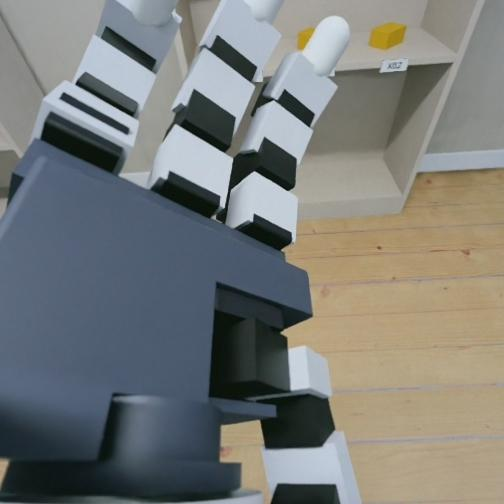

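>>> move(base={"translate_m":0.63,"strafe_m":-0.16}, speeds={"translate_m":0.45}, cameras=["all"])

>>> zoom_image(camera="wrist_camera", region=[304, 120, 504, 300])

Scene clock: 156.77 s.
move: done
base_odometry: x=-1.223 y=-1.029 heading=-2.396
base_tilt: forward=-0.1 right=+0.2
base_status: done
joint_positions: joint_1_rad=+0.009 joint_2_rad=+0.576 joint_3_rad=+3.146 joint_4_rad=-1.729 joint_5_rad=-0.001 joint_6_rad=+0.814 joint_7_rad=+2.412 hand_index_mcp=+0.605 hand_index_abd=+0.001 hand_index_pip=+0.141 hand_index_dip=+0.408 hand_middle_mcp=+0.606 hand_middle_abd=+0.001 hand_middle_pip=+0.141 hand_middle_dip=+0.408 hand_ring_mcp=+1.000 hand_ring_abd=+0.000 hand_ring_pip=-0.301 hand_ring_dip=-0.167 hand_thumb_cmc=+1.000 hand_thumb_axl=+0.678 hand_thumb_mcp=+0.998 hand_thumb_ipl=+0.898 hand_current_limit=+0.400 hand_speed=+0.000
joint_status: not commanded
hand_state: goal,goal,goal,goal,goal,goal,goal,goal,goal,goal,goal,goal,goal,goal,goal,goal
index_mcp_current_ma: 1
index_abd_current_ma: 0
index_pip_current_ma: 0
index_dip_current_ma: 0
middle_mcp_current_ma: 1
middle_abd_current_ma: 0
middle_pip_current_ma: 0
middle_dip_current_ma: 0
ring_mcp_current_ma: 0
ring_abd_current_ma: 0
ring_pip_current_ma: 0
ring_dip_current_ma: 0
thumb_cmc_current_ma: 0
thumb_axl_current_ma: 0
thumb_mcp_current_ma: 0
thumb_ipl_current_ma: 0
hand_goal_index_mcp: 0.600
hand_goal_index_abd: 0.000
hand_goal_index_pip: 0.140
hand_goal_index_dip: 0.406
hand_goal_middle_mcp: 0.600
hand_goal_middle_abd: 0.000
hand_goal_middle_pip: 0.140
hand_goal_middle_dip: 0.406
hand_goal_ring_mcp: 1.000
hand_goal_ring_abd: 0.000
hand_goal_ring_pip: -0.300
hand_goal_ring_dip: -0.170
hand_goal_thumb_cmc: 1.000
hand_goal_thumb_axl: 0.678
hand_goal_thumb_mcp: 1.000
hand_goal_thumb_ipl: 0.900
motor_effort: joint_1_rad=+0(2) joint_2_rad=-30(32) joint_3_rad=+0(1) joint_4_rad=+13(14) joint_5_rad=+1(1) joint_6_rad=+8(9) joint_7_rad=+0(1)
hand_pose: x=+0.8772 y=-0.0815 z=+0.8967 quat_wxyz=(-0.305, -0.620, -0.273, -0.669) (m; base frame)
hand_target: x=+0.8782 y=-0.0699 z=+0.8842 quat_wxyz=(-0.318, -0.610, -0.292, -0.665) (m; base frame)
hand_status: not commanded
pictures: base_camera, wrist_camera
camera_calibration:
wrist_camera: T_world_to_cam=[[-0.0301461, -0.996674, -0.0757107, 0.046934], [-0.772449, 0.0713016, -0.631062, 1.17677], [0.634361, 0.0394586, -0.772029, 0.258257], [0, 0, 0, 1]] pos_world=[0.746584, -0.0473184, 0.945552]

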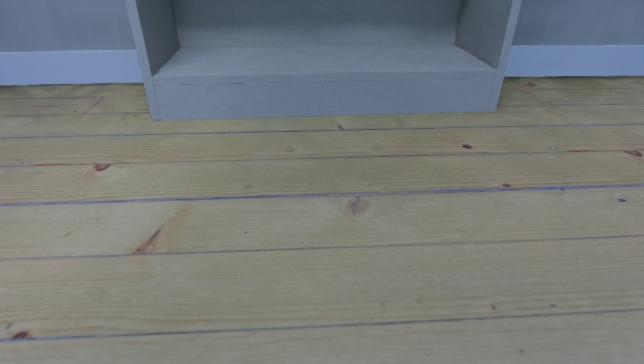

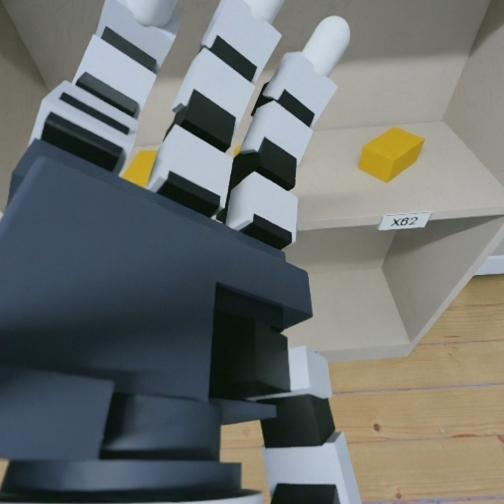

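Scaled by 2.520.

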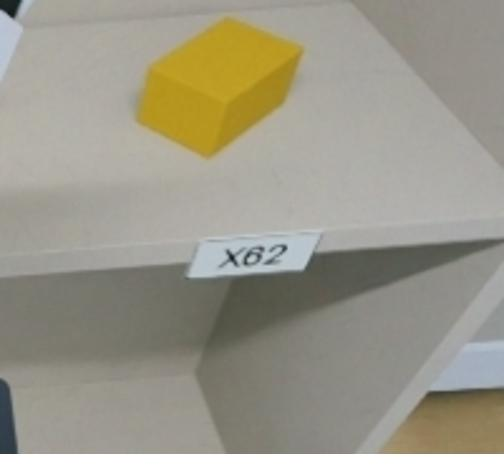

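>>> move(base={"rotate_rad":-0.5}, cameras=["all"])

Scene clock: 162.60 s.
move: done
base_odometry: x=-1.223 y=-1.029 heading=-2.896
base_tilt: forward=-0.1 right=+0.2
base_status: done
joint_positions: joint_1_rad=+0.014 joint_2_rad=+0.576 joint_3_rad=+3.150 joint_4_rad=-1.729 joint_5_rad=-0.001 joint_6_rad=+0.814 joint_7_rad=+2.412 hand_index_mcp=+0.606 hand_index_abd=+0.001 hand_index_pip=+0.141 hand_index_dip=+0.408 hand_middle_mcp=+0.606 hand_middle_abd=+0.001 hand_middle_pip=+0.141 hand_middle_dip=+0.408 hand_ring_mcp=+1.000 hand_ring_abd=+0.000 hand_ring_pip=-0.301 hand_ring_dip=-0.167 hand_thumb_cmc=+1.000 hand_thumb_axl=+0.678 hand_thumb_mcp=+0.998 hand_thumb_ipl=+0.898 hand_current_limit=+0.400 hand_speed=+0.000
joint_status: not commanded
hand_state: goal,goal,goal,goal,goal,goal,goal,goal,goal,goal,goal,goal,goal,goal,goal,goal
index_mcp_current_ma: 1
index_abd_current_ma: 0
index_pip_current_ma: 0
index_dip_current_ma: 0
middle_mcp_current_ma: 1
middle_abd_current_ma: 0
middle_pip_current_ma: 0
middle_dip_current_ma: 0
ring_mcp_current_ma: 0
ring_abd_current_ma: 0
ring_pip_current_ma: 0
ring_dip_current_ma: 0
thumb_cmc_current_ma: 0
thumb_axl_current_ma: 0
thumb_mcp_current_ma: 0
thumb_ipl_current_ma: 0
hand_goal_index_mcp: 0.600
hand_goal_index_abd: 0.000
hand_goal_index_pip: 0.140
hand_goal_index_dip: 0.406
hand_goal_middle_mcp: 0.600
hand_goal_middle_abd: 0.000
hand_goal_middle_pip: 0.140
hand_goal_middle_dip: 0.406
hand_goal_ring_mcp: 1.000
hand_goal_ring_abd: 0.000
hand_goal_ring_pip: -0.300
hand_goal_ring_dip: -0.170
hand_goal_thumb_cmc: 1.000
hand_goal_thumb_axl: 0.678
hand_goal_thumb_mcp: 1.000
hand_goal_thumb_ipl: 0.900
motor_effort: joint_1_rad=+0(5) joint_2_rad=-30(31) joint_3_rad=+0(3) joint_4_rad=+13(14) joint_5_rad=+0(3) joint_6_rad=+8(10) joint_7_rad=+0(1)
hand_pose: x=+0.8766 y=-0.0872 z=+0.8969 quat_wxyz=(-0.309, -0.621, -0.272, -0.667) (m; base frame)
hand_target: x=+0.8782 y=-0.0699 z=+0.8842 quat_wxyz=(-0.318, -0.610, -0.292, -0.665) (m; base frame)
hand_status: not commanded
pictures: base_camera, wrist_camera
camera_calibration:
wrist_camera: T_world_to_cam=[[-0.0382741, -0.99657, -0.0733677, 0.0462093], [-0.77183, 0.076116, -0.631257, 1.17677], [0.634676, 0.0324666, -0.772096, 0.258147], [0, 0, 0, 1]] pos_world=[0.746196, -0.0519014, 0.945549]

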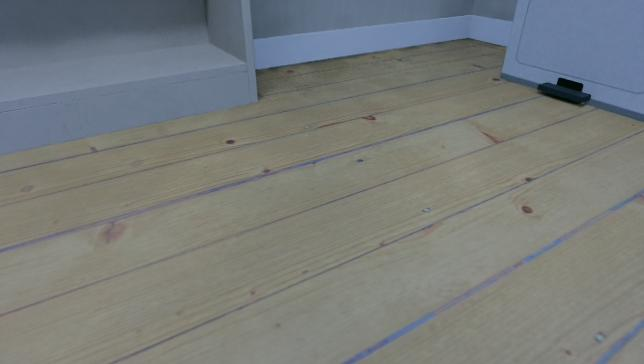

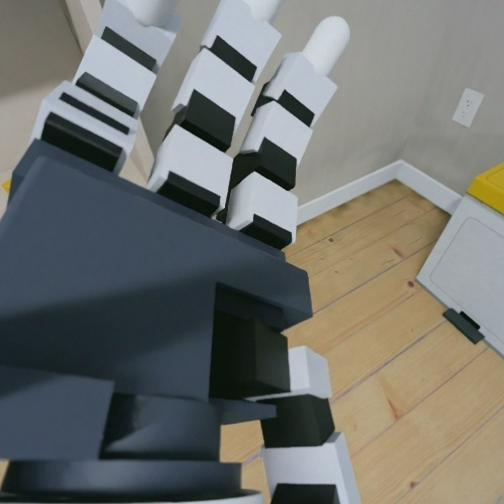

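>>> move(base={"translate_m":0.256,"strafe_m":-0.4855,"rotate_rad":0.70}, joints={"joint_2_rad":0.454,"joint_4_rad":-1.574,"joint_6_rad":0.178,"joint_7_rad":-0.05,"hand_index_mcp":0.5,"hand_middle_mcp":0.5,"hand_thumb_cmc":-0.571,"hand_thumb_mcp":0.225,"hand_thumb_ipl":0.168}, min_time_s=2, cameras=["all"])

Scene clock: 166.37 s.
move: done
base_odometry: x=-1.590 y=-0.620 heading=-2.196
base_tilt: forward=-0.1 right=+0.2
base_status: done
joint_positions: joint_1_rad=+0.007 joint_2_rad=+0.471 joint_3_rad=+3.145 joint_4_rad=-1.602 joint_5_rad=-0.001 joint_6_rad=+0.242 joint_7_rad=+0.000 hand_index_mcp=+0.495 hand_index_abd=+0.001 hand_index_pip=+0.141 hand_index_dip=+0.408 hand_middle_mcp=+0.494 hand_middle_abd=+0.001 hand_middle_pip=+0.141 hand_middle_dip=+0.408 hand_ring_mcp=+0.993 hand_ring_abd=+0.000 hand_ring_pip=-0.301 hand_ring_dip=-0.167 hand_thumb_cmc=-0.568 hand_thumb_axl=+0.677 hand_thumb_mcp=+0.227 hand_thumb_ipl=+0.170 hand_current_limit=+0.400 hand_speed=+0.000
joint_status: all done
hand_state: goal,goal,goal,goal,goal,goal,goal,goal,goal,goal,goal,goal,goal,goal,goal,goal
index_mcp_current_ma: -1
index_abd_current_ma: 0
index_pip_current_ma: 0
index_dip_current_ma: 0
middle_mcp_current_ma: -1
middle_abd_current_ma: 0
middle_pip_current_ma: 0
middle_dip_current_ma: 0
ring_mcp_current_ma: -2
ring_abd_current_ma: 0
ring_pip_current_ma: 0
ring_dip_current_ma: 0
thumb_cmc_current_ma: 0
thumb_axl_current_ma: 0
thumb_mcp_current_ma: 0
thumb_ipl_current_ma: 0
hand_goal_index_mcp: 0.500
hand_goal_index_abd: 0.000
hand_goal_index_pip: 0.140
hand_goal_index_dip: 0.406
hand_goal_middle_mcp: 0.500
hand_goal_middle_abd: 0.000
hand_goal_middle_pip: 0.140
hand_goal_middle_dip: 0.406
hand_goal_ring_mcp: 1.000
hand_goal_ring_abd: 0.000
hand_goal_ring_pip: -0.300
hand_goal_ring_dip: -0.170
hand_goal_thumb_cmc: -0.570
hand_goal_thumb_axl: 0.678
hand_goal_thumb_mcp: 0.226
hand_goal_thumb_ipl: 0.168
motor_effort: joint_1_rad=+0(5) joint_2_rad=-29(32) joint_3_rad=+0(3) joint_4_rad=+15(16) joint_5_rad=+1(2) joint_6_rad=+8(11) joint_7_rad=+0(2)
hand_pose: x=+0.8552 y=+0.0167 z=+0.7455 quat_wxyz=(+0.428, -0.558, +0.564, -0.433) (m; base frame)
hand_target: x=+0.8523 y=+0.0280 z=+0.7576 quat_wxyz=(+0.436, -0.550, +0.579, -0.415) (m; base frame)
hand_status: not commanded
pictures: base_camera, wrist_camera
camera_calibration:
wrist_camera: T_world_to_cam=[[-0.170311, 0.795492, -0.581538, 0.599675], [-0.670875, 0.338656, 0.659726, 0.0037083], [0.721748, 0.502498, 0.475999, -0.861231], [0, 0, 0, 1]] pos_world=[0.726211, -0.0455253, 0.756232]

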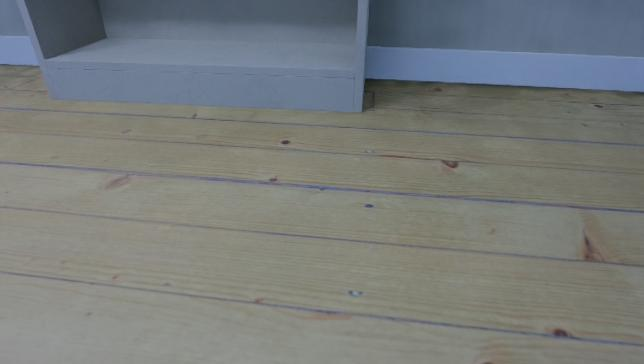

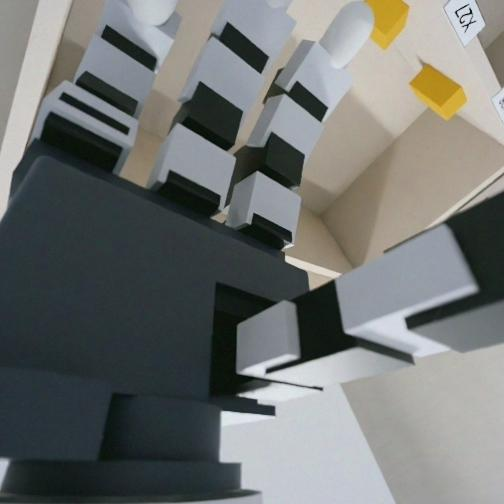

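>>> zoom_image(camera="wrist_camera", region=[354, 0, 504, 150])

Scaled by 3.360.

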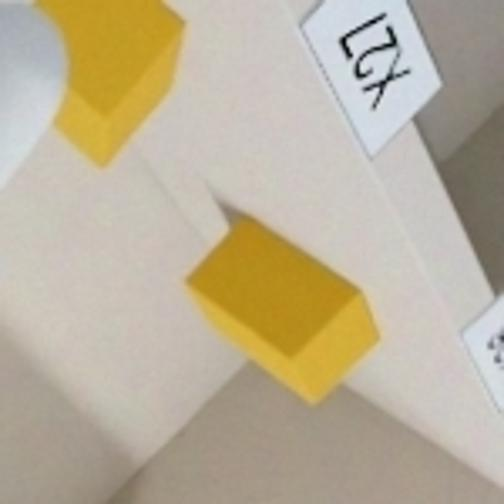

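>>> move(base={"translate_m":0.40,"strafe_m":0.013}, speeds={"translate_m":0.2}, cameras=["all"])

>>> move(joints={"joint_2_rad":0.57,"joint_4_rad":-1.68,"joint_6_rad":0.42}, min_time_s=1.0, cameras=["wrist_camera"])

>>> zoom_image(camera="wrist_camera", region=[254, 0, 504, 200])

Scene clock: 171.00 s.
move: done
base_odometry: x=-1.813 y=-0.952 heading=-2.196
base_tilt: forward=-0.1 right=+0.2
base_status: done
joint_positions: joint_1_rad=+0.007 joint_2_rad=+0.463 joint_3_rad=+3.145 joint_4_rad=-1.598 joint_5_rad=-0.001 joint_6_rad=+0.240 joint_7_rad=-0.001 hand_index_mcp=+0.494 hand_index_abd=+0.001 hand_index_pip=+0.141 hand_index_dip=+0.408 hand_middle_mcp=+0.493 hand_middle_abd=+0.001 hand_middle_pip=+0.141 hand_middle_dip=+0.408 hand_ring_mcp=+0.992 hand_ring_abd=+0.000 hand_ring_pip=-0.301 hand_ring_dip=-0.167 hand_thumb_cmc=-0.568 hand_thumb_axl=+0.677 hand_thumb_mcp=+0.227 hand_thumb_ipl=+0.170 hand_current_limit=+0.400 hand_speed=+0.000
joint_status: not commanded
hand_state: goal,goal,goal,goal,goal,goal,goal,goal,goal,goal,goal,goal,goal,goal,goal,goal
index_mcp_current_ma: -1
index_abd_current_ma: 0
index_pip_current_ma: 0
index_dip_current_ma: 0
middle_mcp_current_ma: -1
middle_abd_current_ma: 0
middle_pip_current_ma: 0
middle_dip_current_ma: 0
ring_mcp_current_ma: -2
ring_abd_current_ma: 0
ring_pip_current_ma: 0
ring_dip_current_ma: 0
thumb_cmc_current_ma: 0
thumb_axl_current_ma: 0
thumb_mcp_current_ma: 0
thumb_ipl_current_ma: 0
hand_goal_index_mcp: 0.500
hand_goal_index_abd: 0.000
hand_goal_index_pip: 0.140
hand_goal_index_dip: 0.406
hand_goal_middle_mcp: 0.500
hand_goal_middle_abd: 0.000
hand_goal_middle_pip: 0.140
hand_goal_middle_dip: 0.406
hand_goal_ring_mcp: 1.000
hand_goal_ring_abd: 0.000
hand_goal_ring_pip: -0.300
hand_goal_ring_dip: -0.170
hand_goal_thumb_cmc: -0.570
hand_goal_thumb_axl: 0.678
hand_goal_thumb_mcp: 0.226
hand_goal_thumb_ipl: 0.168
motor_effort: joint_1_rad=+0(1) joint_2_rad=-29(31) joint_3_rad=+0(1) joint_4_rad=+15(16) joint_5_rad=+0(1) joint_6_rad=+9(9) joint_7_rad=+0(1)
hand_pose: x=+0.8554 y=+0.0167 z=+0.7531 quat_wxyz=(+0.431, -0.555, +0.562, -0.436) (m; base frame)
hand_target: x=+0.8523 y=+0.0280 z=+0.7576 quat_wxyz=(+0.436, -0.550, +0.579, -0.415) (m; base frame)
hand_status: not commanded
pictures: base_camera, wrist_camera
camera_calibration:
wrist_camera: T_world_to_cam=[[-0.164384, 0.795604, -0.583089, 0.600285], [-0.677472, 0.338589, 0.652985, 0.00949025], [0.716945, 0.502366, 0.483341, -0.866454], [0, 0, 0, 1]] pos_world=[0.726306, -0.0455253, 0.762615]

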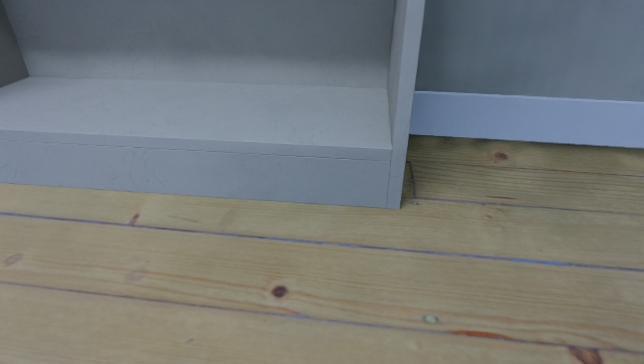

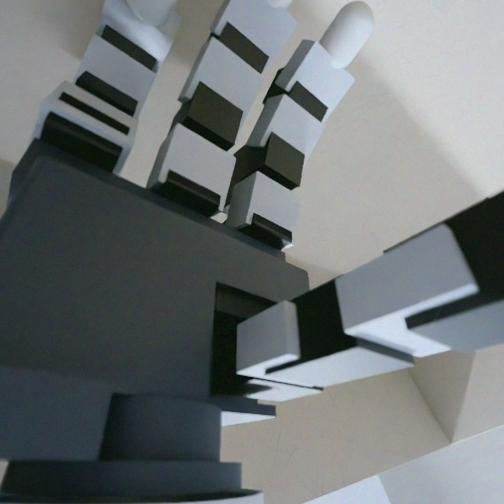

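Scene clock: 172.60 s.
move: done
base_odometry: x=-1.813 y=-0.952 heading=-2.196
base_tilt: forward=-0.1 right=+0.2
base_status: not commanded
joint_positions: joint_1_rad=+0.007 joint_2_rad=+0.537 joint_3_rad=+3.145 joint_4_rad=-1.665 joint_5_rad=-0.001 joint_6_rad=+0.366 joint_7_rad=-0.001 hand_index_mcp=+0.494 hand_index_abd=+0.001 hand_index_pip=+0.141 hand_index_dip=+0.408 hand_middle_mcp=+0.493 hand_middle_abd=+0.001 hand_middle_pip=+0.141 hand_middle_dip=+0.408 hand_ring_mcp=+0.992 hand_ring_abd=+0.000 hand_ring_pip=-0.301 hand_ring_dip=-0.167 hand_thumb_cmc=-0.568 hand_thumb_axl=+0.677 hand_thumb_mcp=+0.227 hand_thumb_ipl=+0.170 hand_current_limit=+0.400 hand_speed=+0.000
joint_status: all done
hand_state: goal,goal,goal,goal,goal,goal,goal,goal,goal,goal,goal,goal,goal,goal,goal,goal
index_mcp_current_ma: -1
index_abd_current_ma: 0
index_pip_current_ma: 0
index_dip_current_ma: 0
middle_mcp_current_ma: -1
middle_abd_current_ma: 0
middle_pip_current_ma: 0
middle_dip_current_ma: 0
ring_mcp_current_ma: -2
ring_abd_current_ma: 0
ring_pip_current_ma: 0
ring_dip_current_ma: 0
thumb_cmc_current_ma: 0
thumb_axl_current_ma: 0
thumb_mcp_current_ma: 0
thumb_ipl_current_ma: 0
hand_goal_index_mcp: 0.500
hand_goal_index_abd: 0.000
hand_goal_index_pip: 0.140
hand_goal_index_dip: 0.406
hand_goal_middle_mcp: 0.500
hand_goal_middle_abd: 0.000
hand_goal_middle_pip: 0.140
hand_goal_middle_dip: 0.406
hand_goal_ring_mcp: 1.000
hand_goal_ring_abd: 0.000
hand_goal_ring_pip: -0.300
hand_goal_ring_dip: -0.170
hand_goal_thumb_cmc: -0.570
hand_goal_thumb_axl: 0.678
hand_goal_thumb_mcp: 0.226
hand_goal_thumb_ipl: 0.168
motor_effort: joint_1_rad=+0(1) joint_2_rad=-30(32) joint_3_rad=+0(0) joint_4_rad=+14(16) joint_5_rad=+1(1) joint_6_rad=+8(10) joint_7_rad=+0(1)
hand_pose: x=+0.8569 y=+0.0167 z=+0.6971 quat_wxyz=(+0.427, -0.559, +0.565, -0.432) (m; base frame)
hand_target: x=+0.8606 y=+0.0280 z=+0.6803 quat_wxyz=(+0.442, -0.546, +0.574, -0.420) (m; base frame)
hand_status: not commanded
pictures: wrist_camera
camera_calibration:
wrist_camera: T_world_to_cam=[[-0.172664, 0.795553, -0.580761, 0.573353], [-0.668053, 0.338688, 0.662567, 0.032382], [0.723804, 0.50238, 0.472992, -0.839154], [0, 0, 0, 1]] pos_world=[0.728013, -0.0455252, 0.708439]

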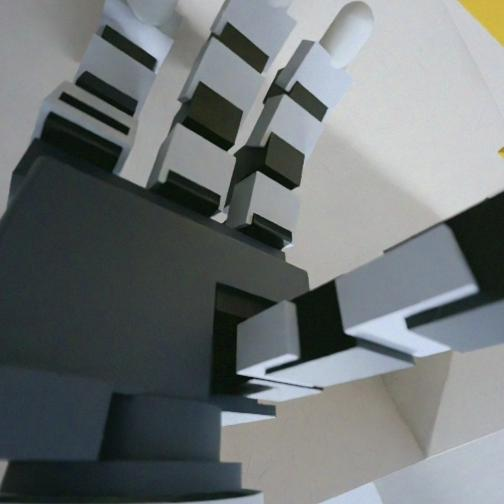

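Scaled by 2.016.

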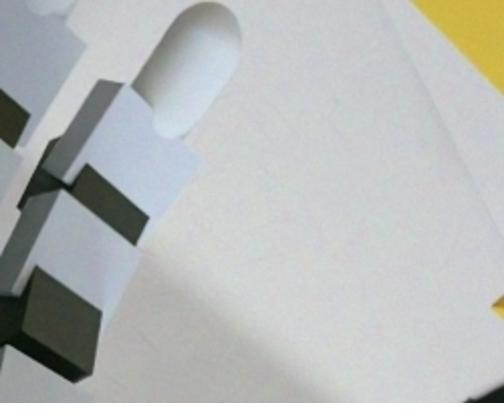

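>>> move(joints={"joint_2_rad":0.63,"joint_4_rad":-1.735,"joint_6_rad":0.54,"hand_middle_mcp":0.55}, min_time_s=0.8, cameras=["wrist_camera"])

>>> zoom_image(camera="wrist_camera", region=[254, 0, 504, 200])

Scene clock: 175.17 s.
move: done
base_odometry: x=-1.813 y=-0.952 heading=-2.196
base_tilt: forward=-0.1 right=+0.2
base_status: not commanded
joint_positions: joint_1_rad=+0.007 joint_2_rad=+0.593 joint_3_rad=+3.145 joint_4_rad=-1.719 joint_5_rad=-0.001 joint_6_rad=+0.484 joint_7_rad=-0.001 hand_index_mcp=+0.494 hand_index_abd=+0.001 hand_index_pip=+0.141 hand_index_dip=+0.408 hand_middle_mcp=+0.530 hand_middle_abd=+0.001 hand_middle_pip=+0.141 hand_middle_dip=+0.408 hand_ring_mcp=+0.992 hand_ring_abd=+0.000 hand_ring_pip=-0.301 hand_ring_dip=-0.167 hand_thumb_cmc=-0.568 hand_thumb_axl=+0.677 hand_thumb_mcp=+0.227 hand_thumb_ipl=+0.170 hand_current_limit=+0.400 hand_speed=+0.000
joint_status: all done
hand_state: goal,goal,goal,goal,goal,goal,goal,goal,goal,goal,goal,goal,goal,goal,goal,goal
index_mcp_current_ma: -1
index_abd_current_ma: 0
index_pip_current_ma: 0
index_dip_current_ma: 0
middle_mcp_current_ma: -10
middle_abd_current_ma: 0
middle_pip_current_ma: 0
middle_dip_current_ma: 0
ring_mcp_current_ma: -2
ring_abd_current_ma: 0
ring_pip_current_ma: 0
ring_dip_current_ma: 0
thumb_cmc_current_ma: 0
thumb_axl_current_ma: 0
thumb_mcp_current_ma: 0
thumb_ipl_current_ma: 0
hand_goal_index_mcp: 0.500
hand_goal_index_abd: 0.000
hand_goal_index_pip: 0.140
hand_goal_index_dip: 0.406
hand_goal_middle_mcp: 0.550
hand_goal_middle_abd: 0.000
hand_goal_middle_pip: 0.140
hand_goal_middle_dip: 0.406
hand_goal_ring_mcp: 1.000
hand_goal_ring_abd: 0.000
hand_goal_ring_pip: -0.300
hand_goal_ring_dip: -0.170
hand_goal_thumb_cmc: -0.570
hand_goal_thumb_axl: 0.678
hand_goal_thumb_mcp: 0.226
hand_goal_thumb_ipl: 0.168
motor_effort: joint_1_rad=+0(1) joint_2_rad=-30(32) joint_3_rad=+0(1) joint_4_rad=+13(15) joint_5_rad=+0(1) joint_6_rad=+8(10) joint_7_rad=+1(1)
hand_pose: x=+0.8563 y=+0.0166 z=+0.6599 quat_wxyz=(+0.429, -0.557, +0.563, -0.434) (m; base frame)
hand_target: x=+0.8579 y=+0.0280 z=+0.6407 quat_wxyz=(+0.443, -0.545, +0.573, -0.422) (m; base frame)
hand_status: not commanded
pictures: wrist_camera
camera_calibration:
wrist_camera: T_world_to_cam=[[-0.16817, 0.795365, -0.582334, 0.548879], [-0.673188, 0.338876, 0.657253, 0.0645008], [0.720095, 0.50255, 0.478441, -0.821395], [0, 0, 0, 1]] pos_world=[0.727209, -0.045625, 0.670227]

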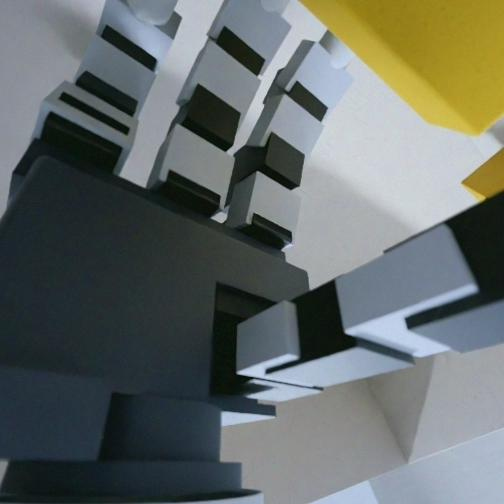

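Scaled by 2.016.

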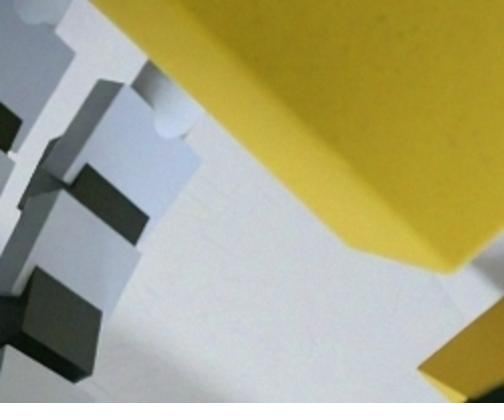

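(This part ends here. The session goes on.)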